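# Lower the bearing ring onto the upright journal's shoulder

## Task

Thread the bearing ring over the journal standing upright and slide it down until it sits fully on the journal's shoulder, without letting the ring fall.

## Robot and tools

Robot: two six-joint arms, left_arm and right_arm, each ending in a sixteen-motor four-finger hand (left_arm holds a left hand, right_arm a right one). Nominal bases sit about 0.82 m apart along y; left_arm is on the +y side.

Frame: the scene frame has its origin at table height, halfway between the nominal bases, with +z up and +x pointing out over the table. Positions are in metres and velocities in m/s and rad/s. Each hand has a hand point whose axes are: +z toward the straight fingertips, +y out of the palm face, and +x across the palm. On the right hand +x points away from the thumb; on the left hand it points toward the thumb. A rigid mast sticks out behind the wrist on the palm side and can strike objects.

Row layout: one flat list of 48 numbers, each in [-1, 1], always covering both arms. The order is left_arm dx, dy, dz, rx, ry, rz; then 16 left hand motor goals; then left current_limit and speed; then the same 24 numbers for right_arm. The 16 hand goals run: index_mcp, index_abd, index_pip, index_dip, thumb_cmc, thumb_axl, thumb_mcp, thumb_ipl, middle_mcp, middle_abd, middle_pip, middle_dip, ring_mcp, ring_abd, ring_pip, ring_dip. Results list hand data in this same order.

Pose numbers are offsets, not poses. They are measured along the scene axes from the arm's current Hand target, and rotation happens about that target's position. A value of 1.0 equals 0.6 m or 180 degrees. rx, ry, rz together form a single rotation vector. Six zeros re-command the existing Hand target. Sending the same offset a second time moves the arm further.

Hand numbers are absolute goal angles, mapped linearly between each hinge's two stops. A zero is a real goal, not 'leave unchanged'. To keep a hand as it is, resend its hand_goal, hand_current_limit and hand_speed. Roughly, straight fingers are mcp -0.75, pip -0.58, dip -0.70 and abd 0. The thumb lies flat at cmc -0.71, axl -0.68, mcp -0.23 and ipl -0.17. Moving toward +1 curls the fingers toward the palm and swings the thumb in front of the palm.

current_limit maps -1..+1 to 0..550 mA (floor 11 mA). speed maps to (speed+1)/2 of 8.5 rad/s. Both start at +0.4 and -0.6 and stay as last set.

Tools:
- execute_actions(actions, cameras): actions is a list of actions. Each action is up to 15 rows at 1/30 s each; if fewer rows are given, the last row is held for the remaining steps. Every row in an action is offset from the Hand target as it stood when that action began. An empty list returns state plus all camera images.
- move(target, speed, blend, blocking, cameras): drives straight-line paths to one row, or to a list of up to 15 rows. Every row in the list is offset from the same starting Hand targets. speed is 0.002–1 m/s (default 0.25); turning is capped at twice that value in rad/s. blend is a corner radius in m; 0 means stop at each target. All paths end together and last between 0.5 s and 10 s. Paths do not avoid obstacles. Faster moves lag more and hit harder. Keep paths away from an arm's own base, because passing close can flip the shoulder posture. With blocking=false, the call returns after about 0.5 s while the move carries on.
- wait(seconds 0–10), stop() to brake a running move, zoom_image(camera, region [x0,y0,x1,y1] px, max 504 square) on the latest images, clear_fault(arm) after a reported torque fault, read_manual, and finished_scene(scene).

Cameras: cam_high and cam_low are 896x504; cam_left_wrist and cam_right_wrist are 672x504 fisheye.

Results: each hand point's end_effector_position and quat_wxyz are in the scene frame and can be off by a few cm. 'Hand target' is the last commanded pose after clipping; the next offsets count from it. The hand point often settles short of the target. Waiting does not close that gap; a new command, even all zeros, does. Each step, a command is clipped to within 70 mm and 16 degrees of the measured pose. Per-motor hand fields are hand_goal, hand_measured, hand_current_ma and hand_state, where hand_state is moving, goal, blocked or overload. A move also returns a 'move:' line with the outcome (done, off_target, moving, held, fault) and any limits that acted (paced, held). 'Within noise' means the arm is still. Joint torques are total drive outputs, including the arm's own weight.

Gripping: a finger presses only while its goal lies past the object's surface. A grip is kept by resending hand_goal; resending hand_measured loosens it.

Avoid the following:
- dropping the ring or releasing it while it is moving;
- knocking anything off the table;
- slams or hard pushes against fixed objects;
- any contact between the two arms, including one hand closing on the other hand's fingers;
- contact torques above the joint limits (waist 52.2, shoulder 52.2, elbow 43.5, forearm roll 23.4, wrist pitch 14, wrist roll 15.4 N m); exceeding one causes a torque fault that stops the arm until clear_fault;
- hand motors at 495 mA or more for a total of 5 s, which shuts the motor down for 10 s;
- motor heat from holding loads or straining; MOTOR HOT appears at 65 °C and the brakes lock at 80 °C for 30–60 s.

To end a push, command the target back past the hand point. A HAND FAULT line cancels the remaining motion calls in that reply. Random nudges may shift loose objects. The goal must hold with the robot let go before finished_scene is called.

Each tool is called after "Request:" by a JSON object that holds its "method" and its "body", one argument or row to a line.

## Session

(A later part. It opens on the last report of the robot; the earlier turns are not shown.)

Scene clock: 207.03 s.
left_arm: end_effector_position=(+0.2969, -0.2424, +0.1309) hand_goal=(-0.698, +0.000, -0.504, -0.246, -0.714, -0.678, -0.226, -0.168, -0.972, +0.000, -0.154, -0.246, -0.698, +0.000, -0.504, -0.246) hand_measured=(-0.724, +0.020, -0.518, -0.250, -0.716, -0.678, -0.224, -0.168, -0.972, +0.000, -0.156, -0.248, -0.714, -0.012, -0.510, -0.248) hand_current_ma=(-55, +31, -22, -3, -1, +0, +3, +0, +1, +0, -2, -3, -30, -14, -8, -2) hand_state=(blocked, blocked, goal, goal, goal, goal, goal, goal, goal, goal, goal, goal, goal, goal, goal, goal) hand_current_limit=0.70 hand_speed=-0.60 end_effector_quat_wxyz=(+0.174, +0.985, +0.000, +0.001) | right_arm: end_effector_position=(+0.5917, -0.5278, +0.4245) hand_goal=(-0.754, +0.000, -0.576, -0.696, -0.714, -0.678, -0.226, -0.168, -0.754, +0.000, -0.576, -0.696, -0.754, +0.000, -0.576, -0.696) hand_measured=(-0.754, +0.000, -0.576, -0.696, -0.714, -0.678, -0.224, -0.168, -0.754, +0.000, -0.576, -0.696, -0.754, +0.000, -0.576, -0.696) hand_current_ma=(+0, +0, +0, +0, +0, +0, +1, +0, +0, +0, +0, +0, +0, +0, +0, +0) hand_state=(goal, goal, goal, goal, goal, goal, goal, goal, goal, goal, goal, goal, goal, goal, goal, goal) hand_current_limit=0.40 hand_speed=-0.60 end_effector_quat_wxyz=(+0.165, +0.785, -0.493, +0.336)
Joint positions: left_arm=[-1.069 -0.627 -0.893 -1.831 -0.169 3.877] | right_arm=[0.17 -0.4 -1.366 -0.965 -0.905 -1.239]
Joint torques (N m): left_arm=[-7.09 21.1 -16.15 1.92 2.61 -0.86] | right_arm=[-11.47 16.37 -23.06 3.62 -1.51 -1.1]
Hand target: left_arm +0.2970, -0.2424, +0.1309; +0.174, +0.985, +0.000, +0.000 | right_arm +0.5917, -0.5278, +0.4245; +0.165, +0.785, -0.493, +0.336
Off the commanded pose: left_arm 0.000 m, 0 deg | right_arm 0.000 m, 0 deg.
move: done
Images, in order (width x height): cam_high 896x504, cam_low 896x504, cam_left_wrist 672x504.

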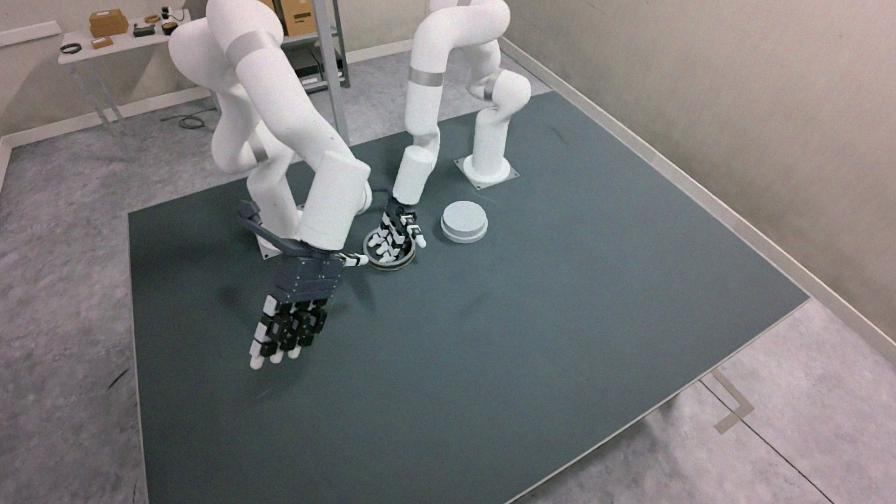

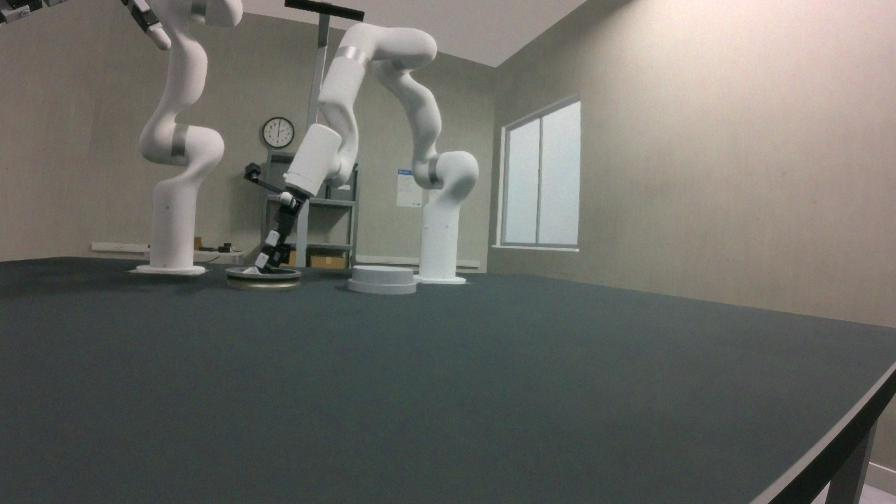

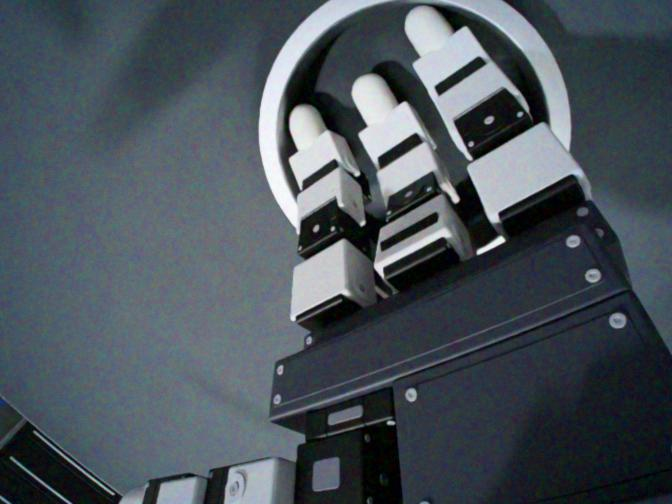

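Request:
{"method": "move", "body": {
  "target": [
    [0,0.05,0,0,0,0,-0.6986,0,-0.5036,-0.2464,-0.714,-0.678,-0.226,-0.168,-0.9726,0,-0.1533,-0.2464,-0.6986,0,-0.5036,-0.2464,0.6,-0.6, 0,0,0,0,0,0,-0.754,0,-0.576,-0.696,-0.714,-0.678,-0.226,-0.168,-0.754,0,-0.576,-0.696,-0.754,0,-0.576,-0.696,0.4,-0.6],
    [0,0.05,0.17,0,0,0,-0.6986,0,-0.5036,-0.2464,-0.714,-0.678,-0.226,-0.168,-0.9726,0,-0.1533,-0.2464,-0.6986,0,-0.5036,-0.2464,0.6,-0.6, 0,0,0,0,0,0,-0.754,0,-0.576,-0.696,-0.714,-0.678,-0.226,-0.168,-0.754,0,-0.576,-0.696,-0.754,0,-0.576,-0.696,0.4,-0.6],
    [0,0.29,0.17,0,0,0,-0.6986,0,-0.5036,-0.2464,-0.714,-0.678,-0.226,-0.168,-0.9726,0,-0.1533,-0.2464,-0.6986,0,-0.5036,-0.2464,0.6,-0.6, 0,0,0,0,0,0,-0.754,0,-0.576,-0.696,-0.714,-0.678,-0.226,-0.168,-0.754,0,-0.576,-0.696,-0.754,0,-0.576,-0.696,0.4,-0.6]
  ],
  "cameras": ["cam_high","cam_low","cam_left_wrist"],
  "speed": [0.06,0.15,0.15]
}}

Request:
{"method": "zoom_image", "body": {
  "camera": "cam_high",
  "region": [330, 150, 510, 285]
}}

Request:
{"method": "zoom_image", "body": {
  "camera": "cam_low",
  "region": [210, 220, 430, 310]
}}

Scene clock: 222.13 s.
left_arm: end_effector_position=(+0.2970, -0.0684, +0.2329) hand_goal=(-0.698, +0.000, -0.504, -0.246, -0.714, -0.678, -0.226, -0.168, -0.972, +0.000, -0.154, -0.246, -0.698, +0.000, -0.504, -0.246) hand_measured=(-0.704, +0.002, -0.508, -0.250, -0.716, -0.678, -0.224, -0.168, -0.972, +0.000, -0.156, -0.248, -0.706, -0.002, -0.508, -0.248) hand_current_ma=(-9, +2, -5, -3, -1, +0, +3, +0, +1, +0, -2, -3, -11, -2, -5, -2) hand_state=(goal, goal, goal, goal, goal, goal, goal, goal, goal, goal, goal, goal, goal, goal, goal, goal) hand_current_limit=0.60 hand_speed=-0.60 end_effector_quat_wxyz=(+0.174, +0.985, +0.000, +0.000) | right_arm: end_effector_position=(+0.5917, -0.5278, +0.4245) hand_goal=(-0.754, +0.000, -0.576, -0.696, -0.714, -0.678, -0.226, -0.168, -0.754, +0.000, -0.576, -0.696, -0.754, +0.000, -0.576, -0.696) hand_measured=(-0.754, +0.000, -0.576, -0.696, -0.714, -0.678, -0.224, -0.168, -0.754, +0.000, -0.576, -0.696, -0.754, +0.000, -0.576, -0.696) hand_current_ma=(+0, +0, +0, +0, +0, +0, +1, +0, +0, +0, +0, +0, +0, +0, +0, +0) hand_state=(goal, goal, goal, goal, goal, goal, goal, goal, goal, goal, goal, goal, goal, goal, goal, goal) hand_current_limit=0.40 hand_speed=-0.60 end_effector_quat_wxyz=(+0.165, +0.785, -0.493, +0.336)
Joint positions: left_arm=[-0.824 -0.119 -0.497 -1.118 -0.259 3.387] | right_arm=[0.17 -0.4 -1.366 -0.965 -0.905 -1.239]
Joint torques (N m): left_arm=[12 36.85 -5.91 -1.93 -3.62 1.03] | right_arm=[-10.77 16.9 -22.84 2.93 -2.19 -1.11]
Hand target: left_arm +0.2970, -0.0684, +0.2329; +0.174, +0.985, +0.000, +0.000 | right_arm +0.5917, -0.5278, +0.4245; +0.165, +0.785, -0.493, +0.336
Off the commanded pose: left_arm 0.000 m, 0 deg | right_arm 0.000 m, 0 deg.
move: done
Images, in order (width x height): cam_high 896x504, cam_low 896x504, cam_left_wrist 672x504.

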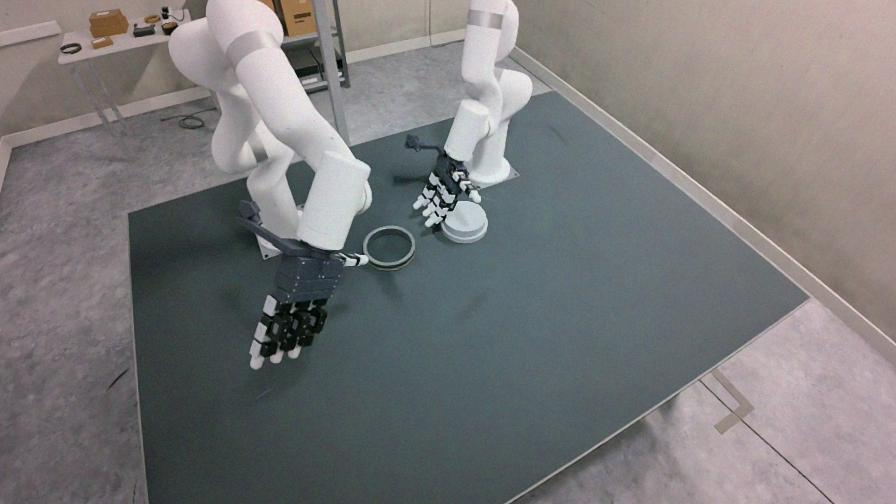

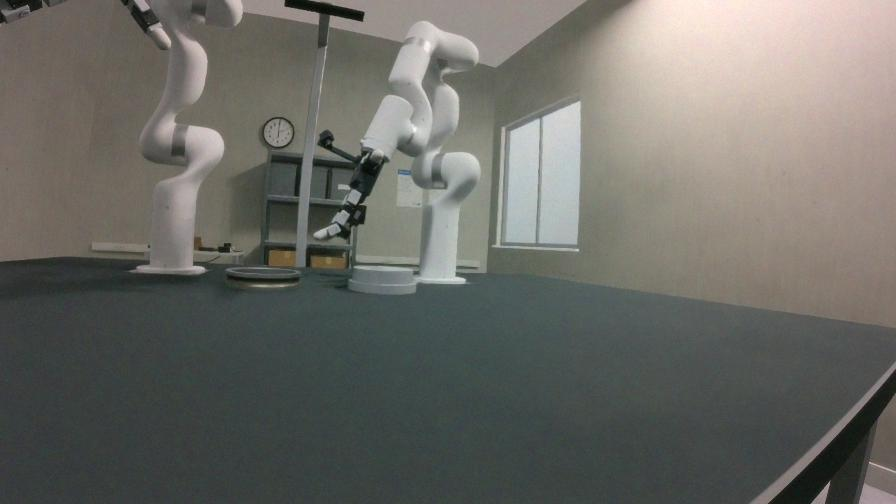

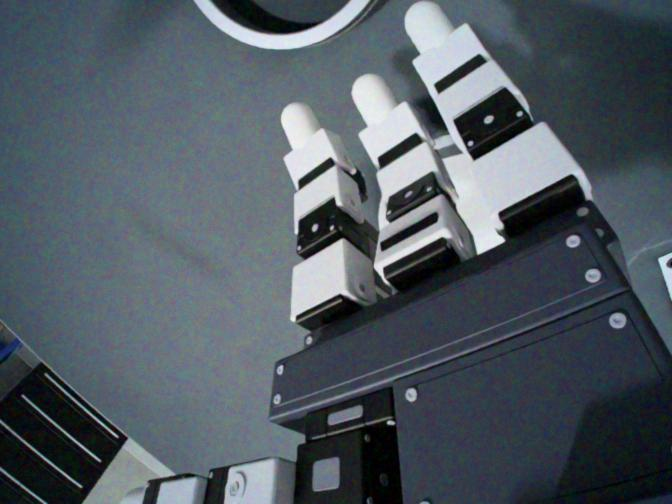

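Scaled by 2.800 from the camera's 896x504 image, which has a finer 1280x720 frame.

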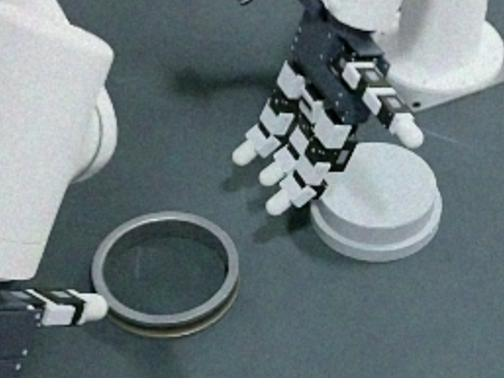

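Scaled by 2.291 from the camera's 896x504 image, which has a finer 1280x720 frame.

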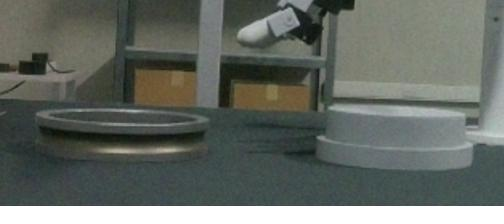

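Request:
{"method": "move", "body": {
  "target": [0,0,0,0,0,0,-0.6986,0,-0.5036,-0.2464,-0.714,-0.678,-0.226,-0.168,-0.9726,0,-0.1533,-0.2464,-0.6986,0,-0.5036,-0.2464,0.6,-0.6, -0.386,0.18,-0.08,0.3313,-0.0208,-0.6377,-0.6986,0,-0.5036,-0.2464,-0.714,-0.678,-0.226,-0.168,-0.9726,0,-0.1533,-0.2464,-0.6986,0,-0.5036,-0.2464,0.6,-0.6],
  "cameras": ["cam_high","cam_low","cam_right_wrist"]
}}

Scene clock: 231.80 s.
left_arm: end_effector_position=(+0.2970, -0.0684, +0.2329) hand_goal=(-0.698, +0.000, -0.504, -0.246, -0.714, -0.678, -0.226, -0.168, -0.972, +0.000, -0.154, -0.246, -0.698, +0.000, -0.504, -0.246) hand_measured=(-0.704, +0.002, -0.508, -0.250, -0.716, -0.678, -0.224, -0.168, -0.972, +0.000, -0.156, -0.248, -0.706, -0.002, -0.508, -0.248) hand_current_ma=(-9, +2, -5, -3, -1, +0, +3, +0, +1, +0, -2, -3, -11, -2, -5, -2) hand_state=(goal, goal, goal, goal, goal, goal, goal, goal, goal, goal, goal, goal, goal, goal, goal, goal) hand_current_limit=0.60 hand_speed=-0.60 end_effector_quat_wxyz=(+0.174, +0.985, +0.000, +0.000) | right_arm: end_effector_position=(+0.3601, -0.4198, +0.3765) hand_goal=(-0.698, +0.000, -0.504, -0.246, -0.714, -0.678, -0.226, -0.168, -0.972, +0.000, -0.154, -0.246, -0.698, +0.000, -0.504, -0.246) hand_measured=(-0.700, +0.000, -0.506, -0.250, -0.714, -0.678, -0.224, -0.168, -0.970, +0.000, -0.158, -0.248, -0.700, +0.000, -0.506, -0.250) hand_current_ma=(-1, +0, -1, -2, +0, +0, +1, +0, +1, +0, -2, -2, +0, +0, -1, -2) hand_state=(goal, goal, goal, goal, goal, goal, goal, goal, goal, goal, goal, goal, goal, goal, goal, goal) hand_current_limit=0.60 hand_speed=-0.60 end_effector_quat_wxyz=(+0.000, +0.000, +0.985, +0.174)
Joint positions: left_arm=[-0.824 -0.119 -0.497 -1.119 -0.259 3.387] | right_arm=[-0.301 0.184 -0.606 0.419 -0.938 -0.568]
Joint torques (N m): left_arm=[12.28 19.19 -6.1 -2.35 -1.61 1.16] | right_arm=[-11.49 20.73 -11.94 4.83 2.07 0.8]
Hand target: left_arm +0.2970, -0.0684, +0.2329; +0.174, +0.985, +0.000, +0.000 | right_arm +0.3601, -0.4198, +0.3765; +0.000, +0.000, +0.985, +0.174
Off the commanded pose: left_arm 0.000 m, 0 deg | right_arm 0.000 m, 0 deg.
move: done
Images, in order (width x height): cam_high 896x504, cam_low 896x504, cam_right_wrist 672x504.

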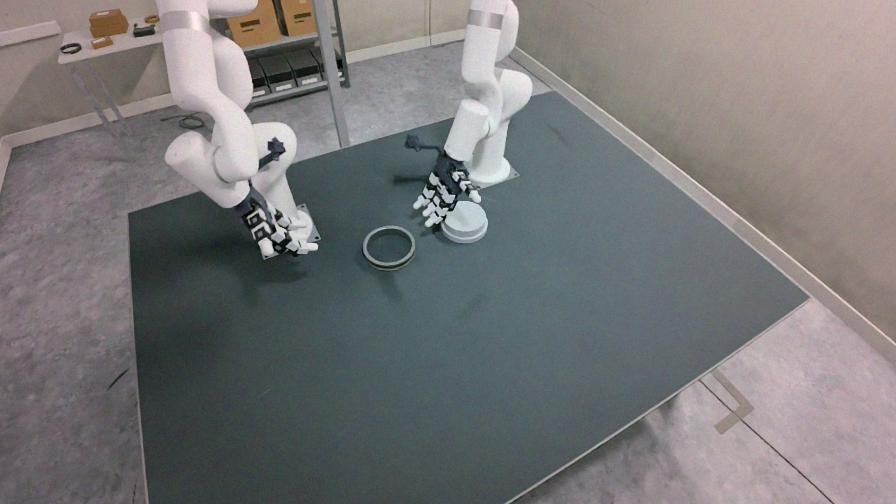

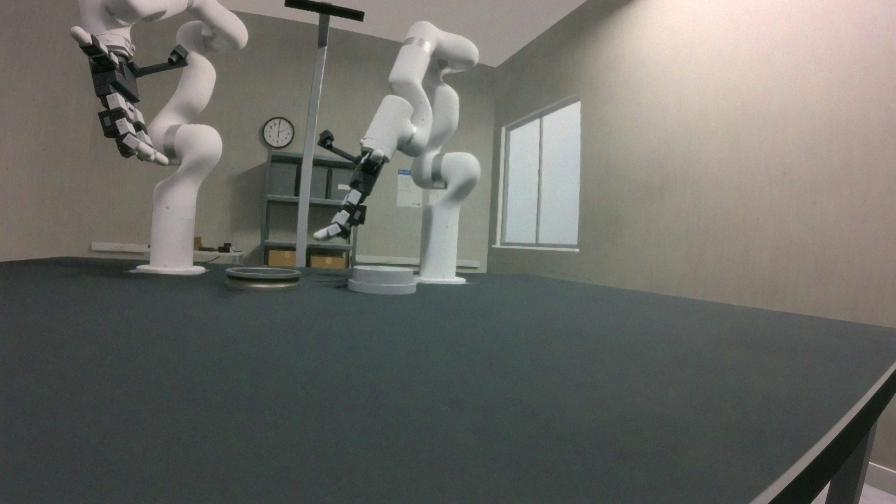

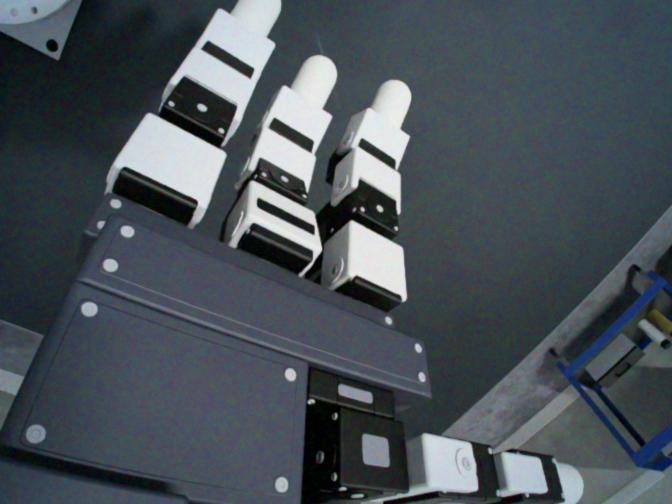

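Request:
{"method": "move", "body": {
  "target": [0.0033,-0.0317,-0.0548,0,0,0,-0.6986,0,-0.5036,-0.2464,-0.714,-0.678,-0.226,-0.168,-0.9726,0,-0.1533,-0.2464,-0.6986,0,-0.5036,-0.2464,0.6,-0.6, -0.1018,0.212,-0.2942,0,0,0,-0.6986,0,-0.5036,-0.2464,-0.714,-0.678,-0.226,-0.168,-0.9726,0,-0.1533,-0.2464,-0.6986,0,-0.5036,-0.2464,0.6,-0.6],
  "cameras": ["cam_high","cam_low","cam_right_wrist","cam_left_wrist"]
}}

Request:
{"method": "zoom_image", "body": {
  "camera": "cam_high",
  "region": [310, 150, 490, 285]
}}

Request:
{"method": "zoom_image", "body": {
  "camera": "cam_low",
  "region": [170, 200, 390, 310]
}}

Scene clock: 238.00 s.
left_arm: end_effector_position=(+0.2990, -0.0874, +0.2001) hand_goal=(-0.698, +0.000, -0.504, -0.246, -0.714, -0.678, -0.226, -0.168, -0.972, +0.000, -0.154, -0.246, -0.698, +0.000, -0.504, -0.246) hand_measured=(-0.704, +0.002, -0.508, -0.250, -0.716, -0.678, -0.224, -0.168, -0.972, +0.000, -0.156, -0.248, -0.706, -0.002, -0.508, -0.248) hand_current_ma=(-9, +2, -5, -3, -1, +0, +3, +0, +1, +0, -2, -3, -11, -2, -5, -2) hand_state=(goal, goal, goal, goal, goal, goal, goal, goal, goal, goal, goal, goal, goal, goal, goal, goal) hand_current_limit=0.60 hand_speed=-0.60 end_effector_quat_wxyz=(+0.174, +0.985, +0.000, +0.000) | right_arm: end_effector_position=(+0.2991, -0.2926, +0.1999) hand_goal=(-0.698, +0.000, -0.504, -0.246, -0.714, -0.678, -0.226, -0.168, -0.972, +0.000, -0.154, -0.246, -0.698, +0.000, -0.504, -0.246) hand_measured=(-0.700, +0.000, -0.506, -0.250, -0.716, -0.678, -0.224, -0.168, -0.970, +0.000, -0.158, -0.248, -0.700, +0.000, -0.506, -0.250) hand_current_ma=(-1, +0, -1, -2, +0, +0, +1, +0, +1, +0, -2, -2, +0, +0, -1, -2) hand_state=(goal, goal, goal, goal, goal, goal, goal, goal, goal, goal, goal, goal, goal, goal, goal, goal) hand_current_limit=0.60 hand_speed=-0.60 end_effector_quat_wxyz=(+0.000, +0.000, +0.985, +0.174)
Joint positions: left_arm=[-0.856 -0.24 -0.531 -1.477 -0.225 3.726] | right_arm=[0.106 -0.034 -0.281 1.056 -0.401 -0.898]
Joint torques (N m): left_arm=[-5.46 8.05 -4.81 -2.04 -0.35 1.12] | right_arm=[-11.58 0.22 -6.98 4.16 -1.11 -1.37]
Hand target: left_arm +0.2990, -0.0874, +0.2001; +0.174, +0.985, +0.000, +0.000 | right_arm +0.2990, -0.2926, +0.2000; +0.000, +0.000, +0.985, +0.174
Off the commanded pose: left_arm 0.000 m, 0 deg | right_arm 0.000 m, 0 deg.
move: done

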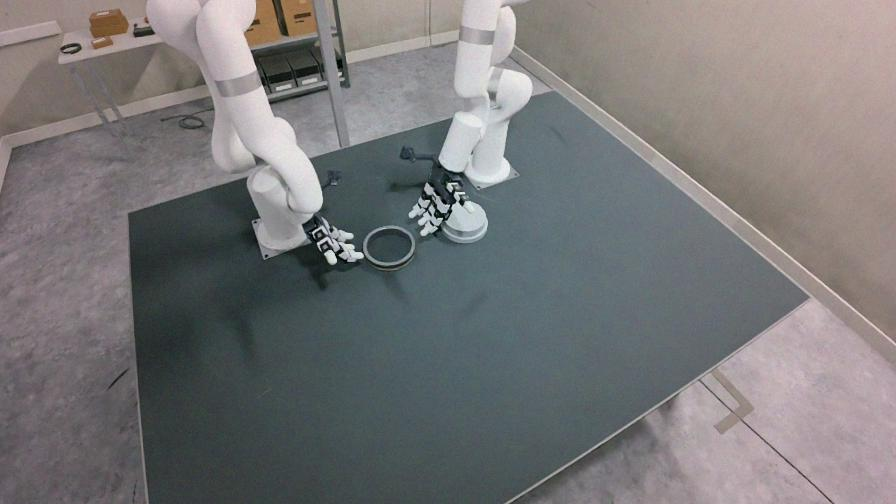

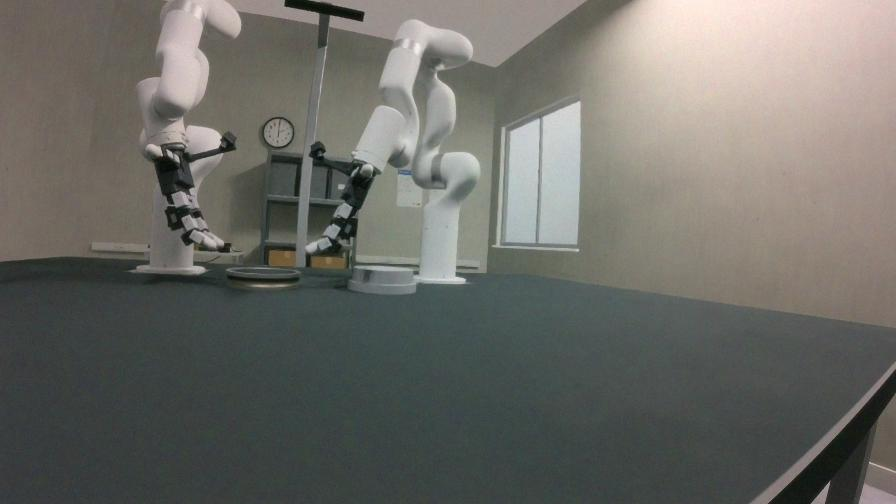

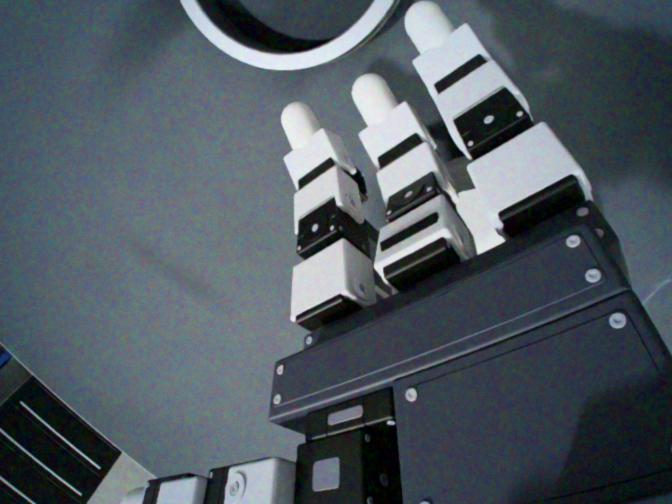

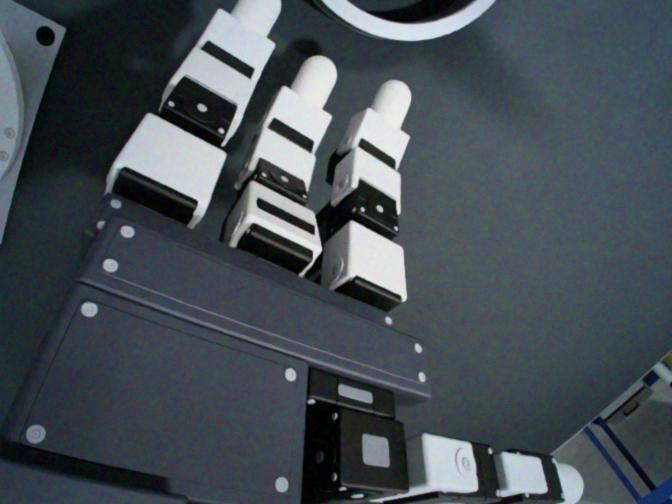

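Scaled by 2.800 from the camera's 896x504 image, which has a finer 1280x720 frame.

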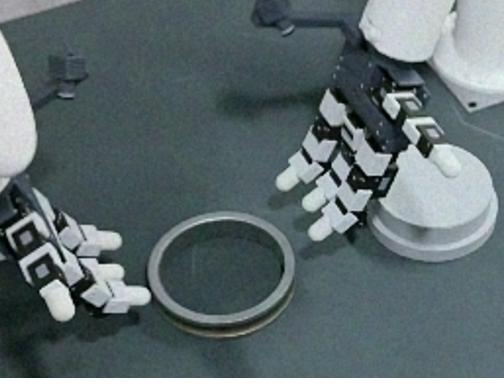

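Scaled by 2.291 from the camera's 896x504 image, which has a finer 1280x720 frame.

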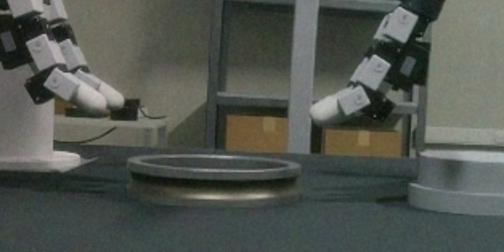

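Request:
{"method": "move", "body": {
  "target": [0,0,-0.1235,0,0,0,-0.6986,0,-0.5036,-0.2464,-0.714,-0.678,-0.226,-0.168,-0.9726,0,-0.1533,-0.2464,-0.6986,0,-0.5036,-0.2464,0.6,-0.6, 0,0,-0.1235,0,0,0,-0.6986,0,-0.5036,-0.2464,-0.714,-0.678,-0.226,-0.168,-0.9726,0,-0.1533,-0.2464,-0.6986,0,-0.5036,-0.2464,0.6,-0.6],
  "cameras": ["cam_high","cam_low"],
  "speed": 0.08
}}

Request:
{"method": "zoom_image", "body": {
  "camera": "cam_high",
  "region": [330, 180, 450, 280]
}}

Request:
{"method": "zoom_image", "body": {
  "camera": "cam_low",
  "region": [190, 230, 350, 310]
}}

Scene clock: 244.47 s.
left_arm: end_effector_position=(+0.2992, -0.0876, +0.1265) hand_goal=(-0.698, +0.000, -0.504, -0.246, -0.714, -0.678, -0.226, -0.168, -0.972, +0.000, -0.154, -0.246, -0.698, +0.000, -0.504, -0.246) hand_measured=(-0.704, +0.002, -0.508, -0.250, -0.716, -0.678, -0.224, -0.168, -1.006, +0.000, -0.156, -0.248, -0.706, -0.002, -0.508, -0.248) hand_current_ma=(-9, +2, -5, -3, -1, +0, +3, +0, -79, +0, -2, -3, -11, -2, -5, -2) hand_state=(goal, goal, goal, goal, goal, goal, goal, goal, blocked, goal, goal, goal, goal, goal, goal, goal) hand_current_limit=0.60 hand_speed=-0.60 end_effector_quat_wxyz=(+0.174, +0.985, +0.000, +0.001) | right_arm: end_effector_position=(+0.2990, -0.2926, +0.1259) hand_goal=(-0.698, +0.000, -0.504, -0.246, -0.714, -0.678, -0.226, -0.168, -0.972, +0.000, -0.154, -0.246, -0.698, +0.000, -0.504, -0.246) hand_measured=(-0.700, +0.000, -0.506, -0.250, -0.716, -0.678, -0.224, -0.168, -0.970, +0.000, -0.158, -0.248, -0.700, +0.000, -0.506, -0.250) hand_current_ma=(-1, +0, -1, -2, +0, +0, +1, +0, +1, +0, -2, -2, +0, +0, -1, -2) hand_state=(goal, goal, goal, goal, goal, goal, goal, goal, goal, goal, goal, goal, goal, goal, goal, goal) hand_current_limit=0.60 hand_speed=-0.60 end_effector_quat_wxyz=(+0.000, +0.000, +0.985, +0.174)
Joint positions: left_arm=[-0.856 -0.453 -0.544 -2.234 -0.286 4.505] | right_arm=[0.106 -0.326 -0.298 1.76 -0.354 -1.65]
Joint torques (N m): left_arm=[-11.54 -12.31 3.86 -2.85 -4.45 1.56] | right_arm=[-11.61 5.43 -3.18 4.12 -2.8 -1.45]
Hand target: left_arm +0.2990, -0.0874, +0.1260; +0.174, +0.985, +0.000, +0.000 | right_arm +0.2990, -0.2926, +0.1259; +0.000, +0.000, +0.985, +0.174
Off the commanded pose: left_arm 0.001 m, 0 deg | right_arm 0.000 m, 0 deg.
move: done
Images, in order (width x height): cam_high 896x504, cam_low 896x504.

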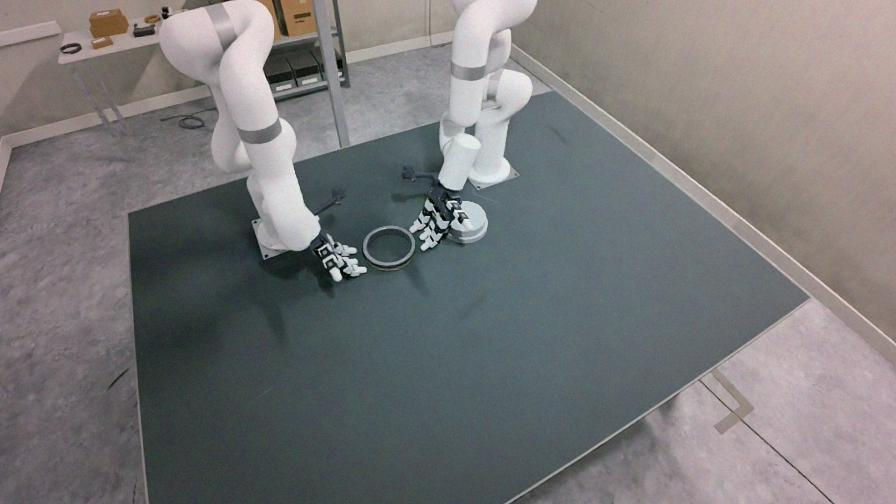

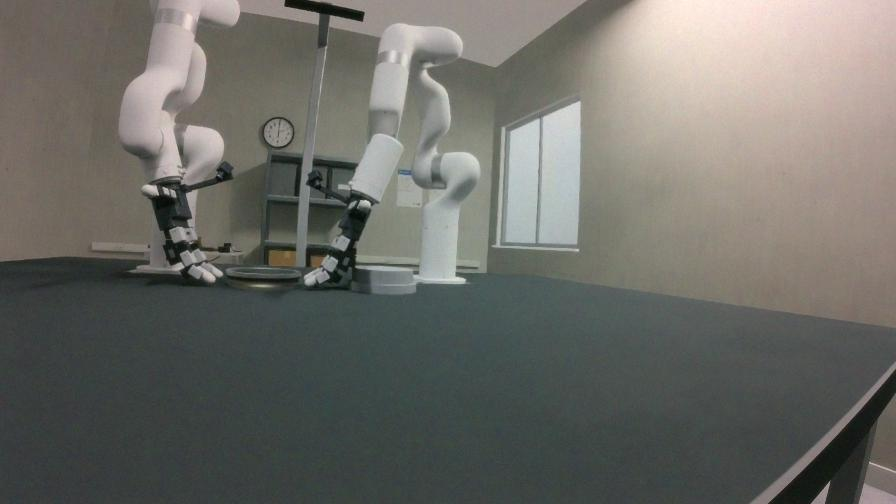

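Scaled by 4.200 from the camera's 896x504 image, which has a finer 1280x720 frame.

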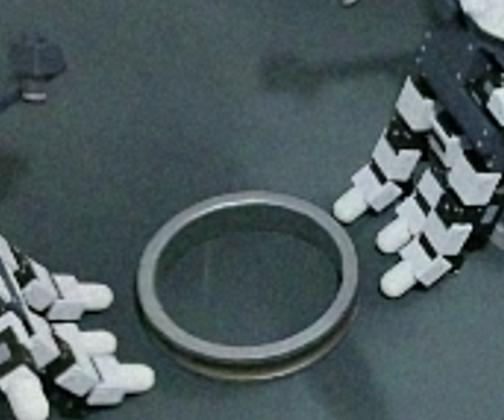

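Scaled by 3.150 from the camera's 896x504 image, which has a finer 1280x720 frame.

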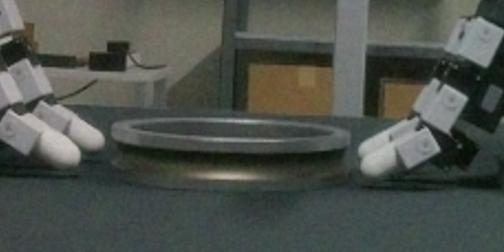

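Request:
{"method": "move", "body": {
  "target": [0,-0.0417,0,0,0,0,-0.6986,0,-0.5036,-0.2464,-0.714,-0.678,-0.226,-0.168,-0.9726,0,-0.1533,-0.2464,-0.6986,0,-0.5036,-0.2464,0.6,-0.6, 0,0.0417,0,0,0,0,-0.6986,0,-0.5036,-0.2464,-0.714,-0.678,-0.226,-0.168,-0.9726,0,-0.1533,-0.2464,-0.6986,0,-0.5036,-0.2464,0.6,-0.6],
  "cameras": ["cam_high","cam_low"],
  "speed": 0.05
}}

Request:
{"method": "zoom_image", "body": {
  "camera": "cam_high",
  "region": [330, 180, 450, 280]
}}

Request:
{"method": "zoom_image", "body": {
  "camera": "cam_low",
  "region": [190, 230, 350, 310]
}}

Scene clock: 253.03 s.
left_arm: end_effector_position=(+0.2992, -0.1127, +0.1268) hand_goal=(-0.698, +0.000, -0.504, -0.246, -0.714, -0.678, -0.226, -0.168, -0.972, +0.000, -0.154, -0.246, -0.698, +0.000, -0.504, -0.246) hand_measured=(-0.704, +0.002, -0.508, -0.250, -0.716, -0.678, -0.224, -0.168, -1.006, +0.000, -0.156, -0.248, -0.714, +0.010, -0.508, -0.246) hand_current_ma=(-9, +2, -5, -3, -1, +0, +3, +0, -79, +0, -2, -3, -30, +11, -5, +0) hand_state=(goal, goal, goal, goal, goal, goal, goal, goal, blocked, goal, goal, goal, goal, goal, goal, goal) hand_current_limit=0.60 hand_speed=-0.60 end_effector_quat_wxyz=(+0.174, +0.985, +0.000, +0.001) | right_arm: end_effector_position=(+0.2990, -0.2676, +0.1259) hand_goal=(-0.698, +0.000, -0.504, -0.246, -0.714, -0.678, -0.226, -0.168, -0.972, +0.000, -0.154, -0.246, -0.698, +0.000, -0.504, -0.246) hand_measured=(-0.700, +0.000, -0.506, -0.248, -0.716, -0.678, -0.224, -0.168, -0.970, +0.000, -0.158, -0.248, -0.700, +0.000, -0.506, -0.250) hand_current_ma=(-1, +0, -1, -1, +0, +0, +1, +0, +0, +0, -2, -2, +0, +0, -1, -2) hand_state=(goal, goal, goal, goal, goal, goal, goal, goal, goal, goal, goal, goal, goal, goal, goal, goal) hand_current_limit=0.60 hand_speed=-0.60 end_effector_quat_wxyz=(+0.000, +0.000, +0.985, +0.174)
Joint positions: left_arm=[-0.899 -0.479 -0.595 -2.22 -0.268 4.446] | right_arm=[0.199 -0.331 -0.308 1.839 -0.355 -1.635]
Joint torques (N m): left_arm=[-15.67 -16.73 -6.33 1.62 1.3 -0.53] | right_arm=[9.79 4.53 -13.49 4.01 -2.83 -1.35]
Hand target: left_arm +0.2990, -0.1125, +0.1260; +0.174, +0.985, +0.000, +0.000 | right_arm +0.2990, -0.2676, +0.1259; +0.000, +0.000, +0.985, +0.174
Off the commanded pose: left_arm 0.001 m, 0 deg | right_arm 0.000 m, 0 deg.
move: done
Images, in order (width x height): cam_high 896x504, cam_low 896x504.

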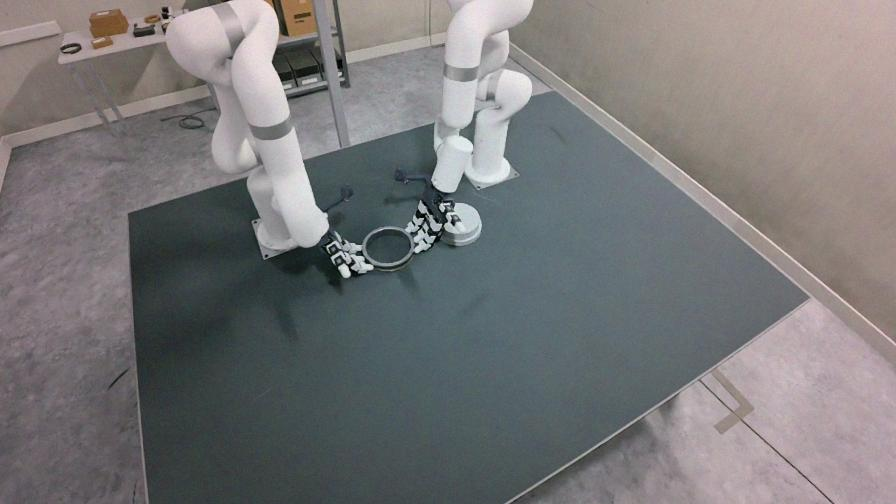

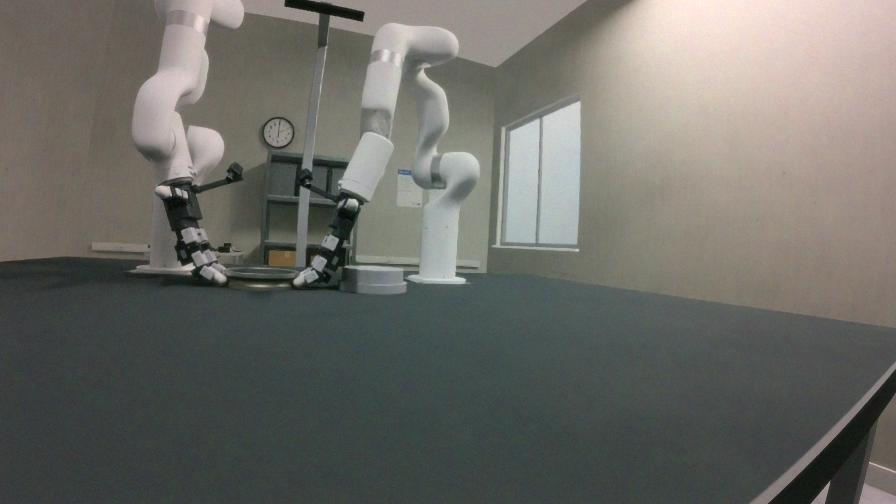

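Scaled by 4.200 from the camera's 896x504 image, which has a finer 1280x720 frame.

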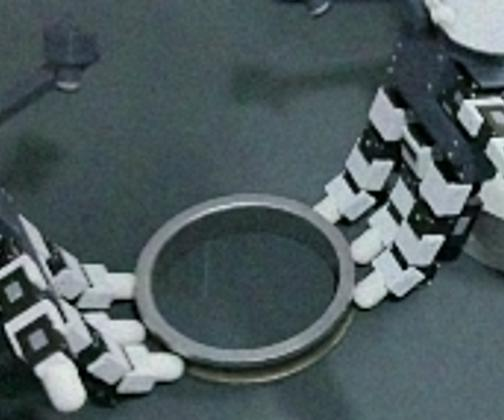

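Scaled by 3.150 from the camera's 896x504 image, which has a finer 1280x720 frame.

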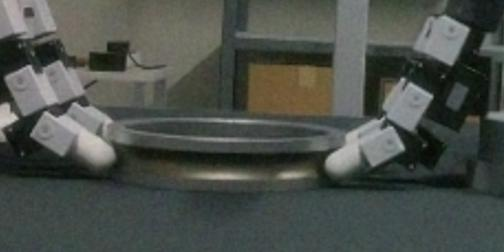

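Request:
{"method": "move", "body": {
  "target": [0,0.005,0.18,0,0,0,-0.6986,0,-0.5036,-0.2464,-0.714,-0.678,-0.226,-0.168,-0.9726,0,-0.1533,-0.2464,-0.6986,0,-0.5036,-0.2464,0.6,-0.6, 0,-0.1623,0,0,0,0,-0.6986,0,-0.5036,-0.2464,-0.714,-0.678,-0.226,-0.168,-0.9726,0,-0.1533,-0.2464,-0.6986,0,-0.5036,-0.2464,0.6,-0.6],
  "cameras": ["cam_high","cam_low","cam_left_wrist"],
  "speed": 0.1
}}

Request:
{"method": "zoom_image", "body": {
  "camera": "cam_high",
  "region": [330, 170, 510, 285]
}}

Request:
{"method": "zoom_image", "body": {
  "camera": "cam_low",
  "region": [190, 220, 430, 310]
}}

Scene clock: 273.33 s.
left_arm: end_effector_position=(+0.2990, -0.1095, +0.2339) hand_goal=(-0.698, +0.000, -0.504, -0.246, -0.714, -0.678, -0.226, -0.168, -0.972, +0.000, -0.154, -0.246, -0.698, +0.000, -0.504, -0.246) hand_measured=(-0.706, -0.002, -0.510, -0.250, -0.716, -0.678, -0.224, -0.168, -0.976, +0.000, -0.156, -0.248, -0.708, +0.002, -0.508, -0.248) hand_current_ma=(-12, -2, -6, -3, -1, +0, +3, +0, -5, +0, -2, -3, -14, +2, -5, -3) hand_state=(goal, goal, goal, goal, goal, goal, goal, goal, goal, goal, goal, goal, goal, goal, goal, goal) hand_current_limit=0.60 hand_speed=-0.60 end_effector_quat_wxyz=(+0.174, +0.985, +0.000, +0.000) | right_arm: end_effector_position=(+0.2990, -0.3649, +0.1258) hand_goal=(-0.698, +0.000, -0.504, -0.246, -0.714, -0.678, -0.226, -0.168, -0.972, +0.000, -0.154, -0.246, -0.698, +0.000, -0.504, -0.246) hand_measured=(-0.700, +0.000, -0.506, -0.248, -0.716, -0.678, -0.224, -0.168, -0.970, +0.000, -0.158, -0.248, -0.700, +0.000, -0.506, -0.250) hand_current_ma=(-1, +0, -1, -1, +0, +0, +1, +0, +0, +0, -2, -2, +0, +0, -1, -2) hand_state=(goal, goal, goal, goal, goal, goal, goal, goal, goal, goal, goal, goal, goal, goal, goal, goal) hand_current_limit=0.60 hand_speed=-0.60 end_effector_quat_wxyz=(+0.000, +0.000, +0.985, +0.174)
Joint positions: left_arm=[-0.894 -0.189 -0.583 -1.081 -0.243 3.282] | right_arm=[-0.169 -0.328 -0.302 1.481 -0.347 -1.646]
Joint torques (N m): left_arm=[-11.02 39.09 -17.41 2.77 -3.61 -0.89] | right_arm=[-12.06 19.54 -13.53 -4.01 1.66 1.54]
Hand target: left_arm +0.2990, -0.1095, +0.2340; +0.174, +0.985, +0.000, +0.000 | right_arm +0.2990, -0.3649, +0.1259; +0.000, +0.000, +0.985, +0.174
Off the commanded pose: left_arm 0.000 m, 0 deg | right_arm 0.000 m, 0 deg.
move: done
Images, in order (width x height): cam_high 896x504, cam_low 896x504, cam_left_wrist 672x504.

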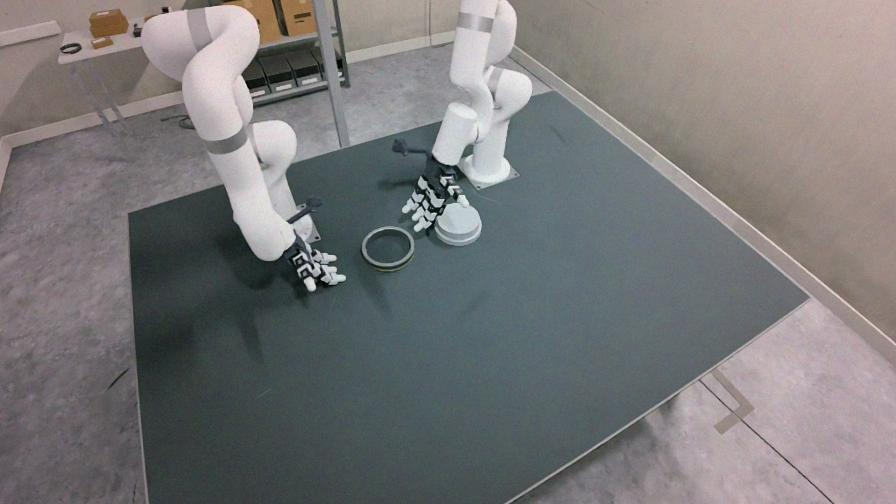

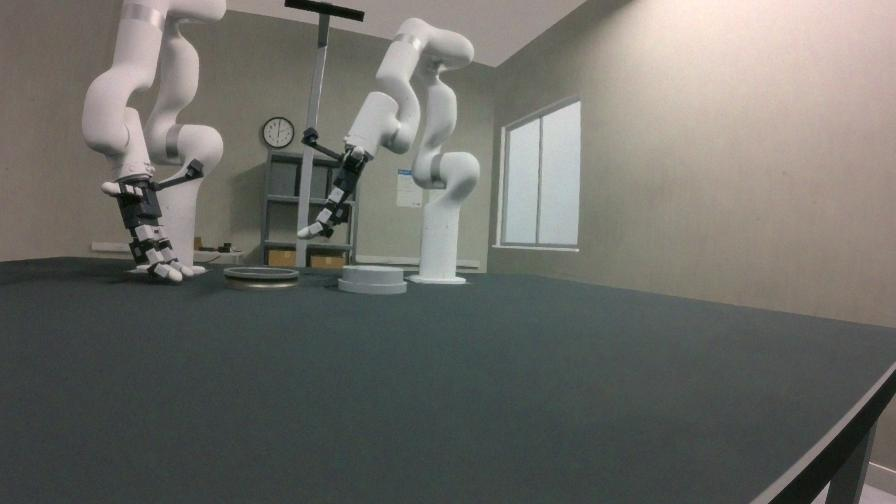

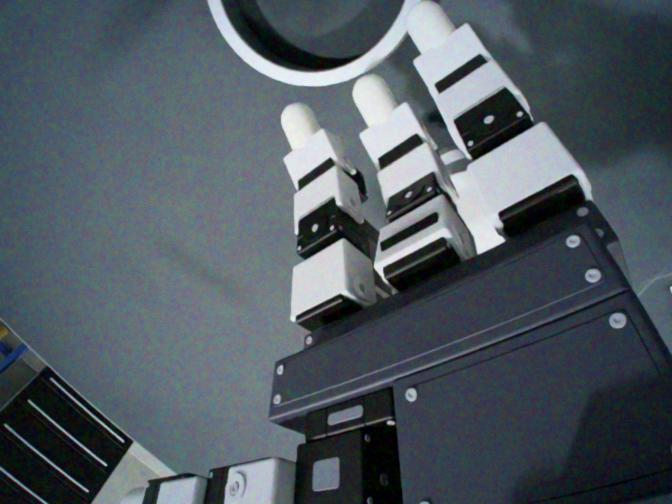

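Scaled by 2.800 from the camera's 896x504 image, which has a finer 1280x720 frame.

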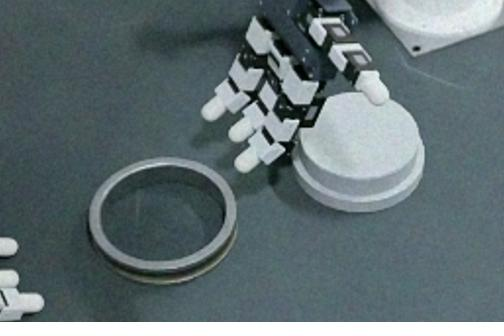

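Scaled by 2.100 from the camera's 896x504 image, which has a finer 1280x720 frame.

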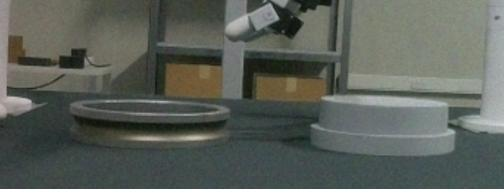

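Request:
{"method": "move", "body": {
  "target": [
    [0.0017,-0.18,0,0,0,0,-0.6986,0,-0.5036,-0.2464,-0.714,-0.678,-0.226,-0.168,-0.9726,0,-0.1533,-0.2464,-0.6986,0,-0.5036,-0.2464,0.6,-0.6, 0.15,-0.08,0.25,0,0,0,-0.6986,0,-0.5036,-0.2464,-0.714,-0.678,-0.226,-0.168,-0.9726,0,-0.1533,-0.2464,-0.6986,0,-0.5036,-0.2464,0.6,-0.6],
    [0.0017,-0.18,-0.1717,0,0,0,-0.6986,0,-0.5036,-0.2464,-0.714,-0.678,-0.226,-0.168,-0.9726,0,-0.1533,-0.2464,-0.6986,0,-0.5036,-0.2464,0.7,-0.6, 0.15,-0.08,0.25,0,0,0,-0.6986,0,-0.5036,-0.2464,-0.714,-0.678,-0.226,-0.168,-0.9726,0,-0.1533,-0.2464,-0.6986,0,-0.5036,-0.2464,0.6,-0.6],
    [0.0017,-0.3142,-0.1717,0,0,0,-0.6986,0,-0.5036,-0.2464,-0.714,-0.678,-0.226,-0.168,-0.9726,0,-0.1533,-0.2464,-0.6986,0,-0.5036,-0.2464,0.7,-0.6, 0.15,-0.08,0.25,0,0,0,-0.6986,0,-0.5036,-0.2464,-0.714,-0.678,-0.226,-0.168,-0.9726,0,-0.1533,-0.2464,-0.6986,0,-0.5036,-0.2464,0.6,-0.6],
    [0.0017,-0.26,-0.1717,0,0,0,-0.6986,0,-0.5036,-0.2464,-0.714,-0.678,-0.226,-0.168,-0.9726,0,-0.1533,-0.2464,-0.6986,0,-0.5036,-0.2464,0.6,-0.6, 0.15,-0.08,0.25,0,0,0,-0.6986,0,-0.5036,-0.2464,-0.714,-0.678,-0.226,-0.168,-0.9726,0,-0.1533,-0.2464,-0.6986,0,-0.5036,-0.2464,0.6,-0.6],
    [0.0017,-0.26,0,0,0,0,-0.6986,0,-0.5036,-0.2464,-0.714,-0.678,-0.226,-0.168,-0.9726,0,-0.1533,-0.2464,-0.6986,0,-0.5036,-0.2464,0.6,-0.6, 0.15,-0.08,0.25,0,0,0,-0.6986,0,-0.5036,-0.2464,-0.714,-0.678,-0.226,-0.168,-0.9726,0,-0.1533,-0.2464,-0.6986,0,-0.5036,-0.2464,0.6,-0.6]
  ],
  "cameras": ["cam_high","cam_low"],
  "speed": [0.2,0.1,0.06,0.1,0.2]
}}

Request:
{"method": "zoom_image", "body": {
  "camera": "cam_high",
  "region": [310, 170, 490, 285]
}}

Scene clock: 295.43 s.
left_arm: end_effector_position=(+0.3000, -0.2655, +0.2339) hand_goal=(-0.698, +0.000, -0.504, -0.246, -0.714, -0.678, -0.226, -0.168, -0.972, +0.000, -0.154, -0.246, -0.698, +0.000, -0.504, -0.246) hand_measured=(-0.706, +0.002, -0.510, -0.250, -0.716, -0.678, -0.224, -0.168, -0.974, +0.000, -0.156, -0.248, -0.706, -0.002, -0.508, -0.248) hand_current_ma=(-12, +2, -6, -3, -1, +0, +3, +0, -3, +0, -2, -3, -13, -2, -5, -3) hand_state=(goal, goal, goal, goal, goal, goal, goal, goal, goal, goal, goal, goal, goal, goal, goal, goal) hand_current_limit=0.60 hand_speed=-0.60 end_effector_quat_wxyz=(+0.174, +0.985, +0.000, +0.000) | right_arm: end_effector_position=(+0.3890, -0.4129, +0.2759) hand_goal=(-0.698, +0.000, -0.504, -0.246, -0.714, -0.678, -0.226, -0.168, -0.972, +0.000, -0.154, -0.246, -0.698, +0.000, -0.504, -0.246) hand_measured=(-0.700, +0.000, -0.506, -0.248, -0.716, -0.678, -0.224, -0.168, -0.970, +0.000, -0.158, -0.248, -0.700, +0.000, -0.506, -0.250) hand_current_ma=(-1, +0, -1, -1, +0, +0, +1, +0, +0, +0, -2, -2, +0, +0, -1, -2) hand_state=(goal, goal, goal, goal, goal, goal, goal, goal, goal, goal, goal, goal, goal, goal, goal, goal) hand_current_limit=0.60 hand_speed=-0.60 end_effector_quat_wxyz=(+0.000, +0.000, +0.985, +0.174)
Joint positions: left_arm=[-1.085 -0.457 -0.955 -0.714 -0.244 2.726] | right_arm=[-0.26 -0.064 -0.57 0.559 -0.676 -0.722]
Joint torques (N m): left_arm=[-10.74 18.98 -18.62 2.36 -2.99 -0.63] | right_arm=[10.24 25.94 -20.26 -3.46 -2.66 1.48]
Hand target: left_arm +0.3000, -0.2655, +0.2340; +0.174, +0.985, +0.000, +0.000 | right_arm +0.3890, -0.4129, +0.2759; +0.000, +0.000, +0.985, +0.174
Off the commanded pose: left_arm 0.000 m, 0 deg | right_arm 0.000 m, 0 deg.
move: done
Images, in order (width x height): cam_high 896x504, cam_low 896x504.

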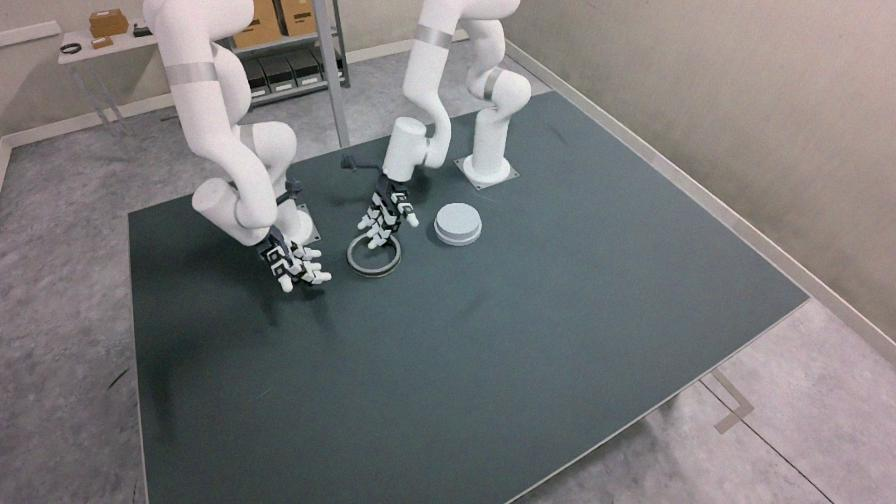

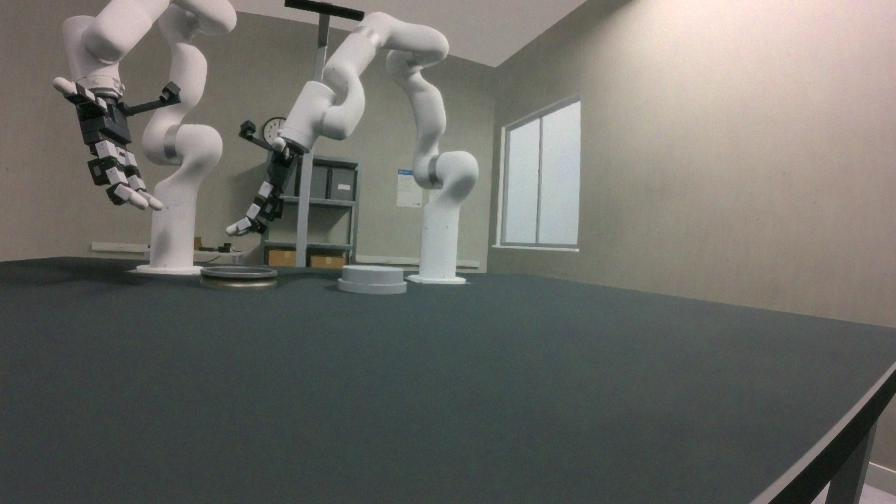

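Scaled by 2.800 from the camera's 896x504 image, which has a finer 1280x720 frame.

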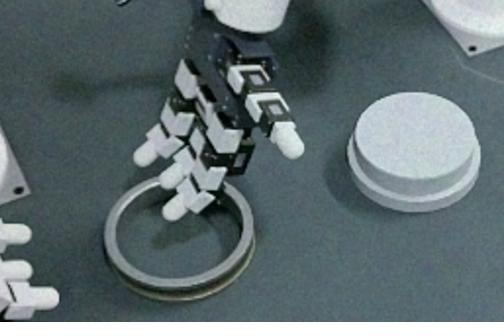

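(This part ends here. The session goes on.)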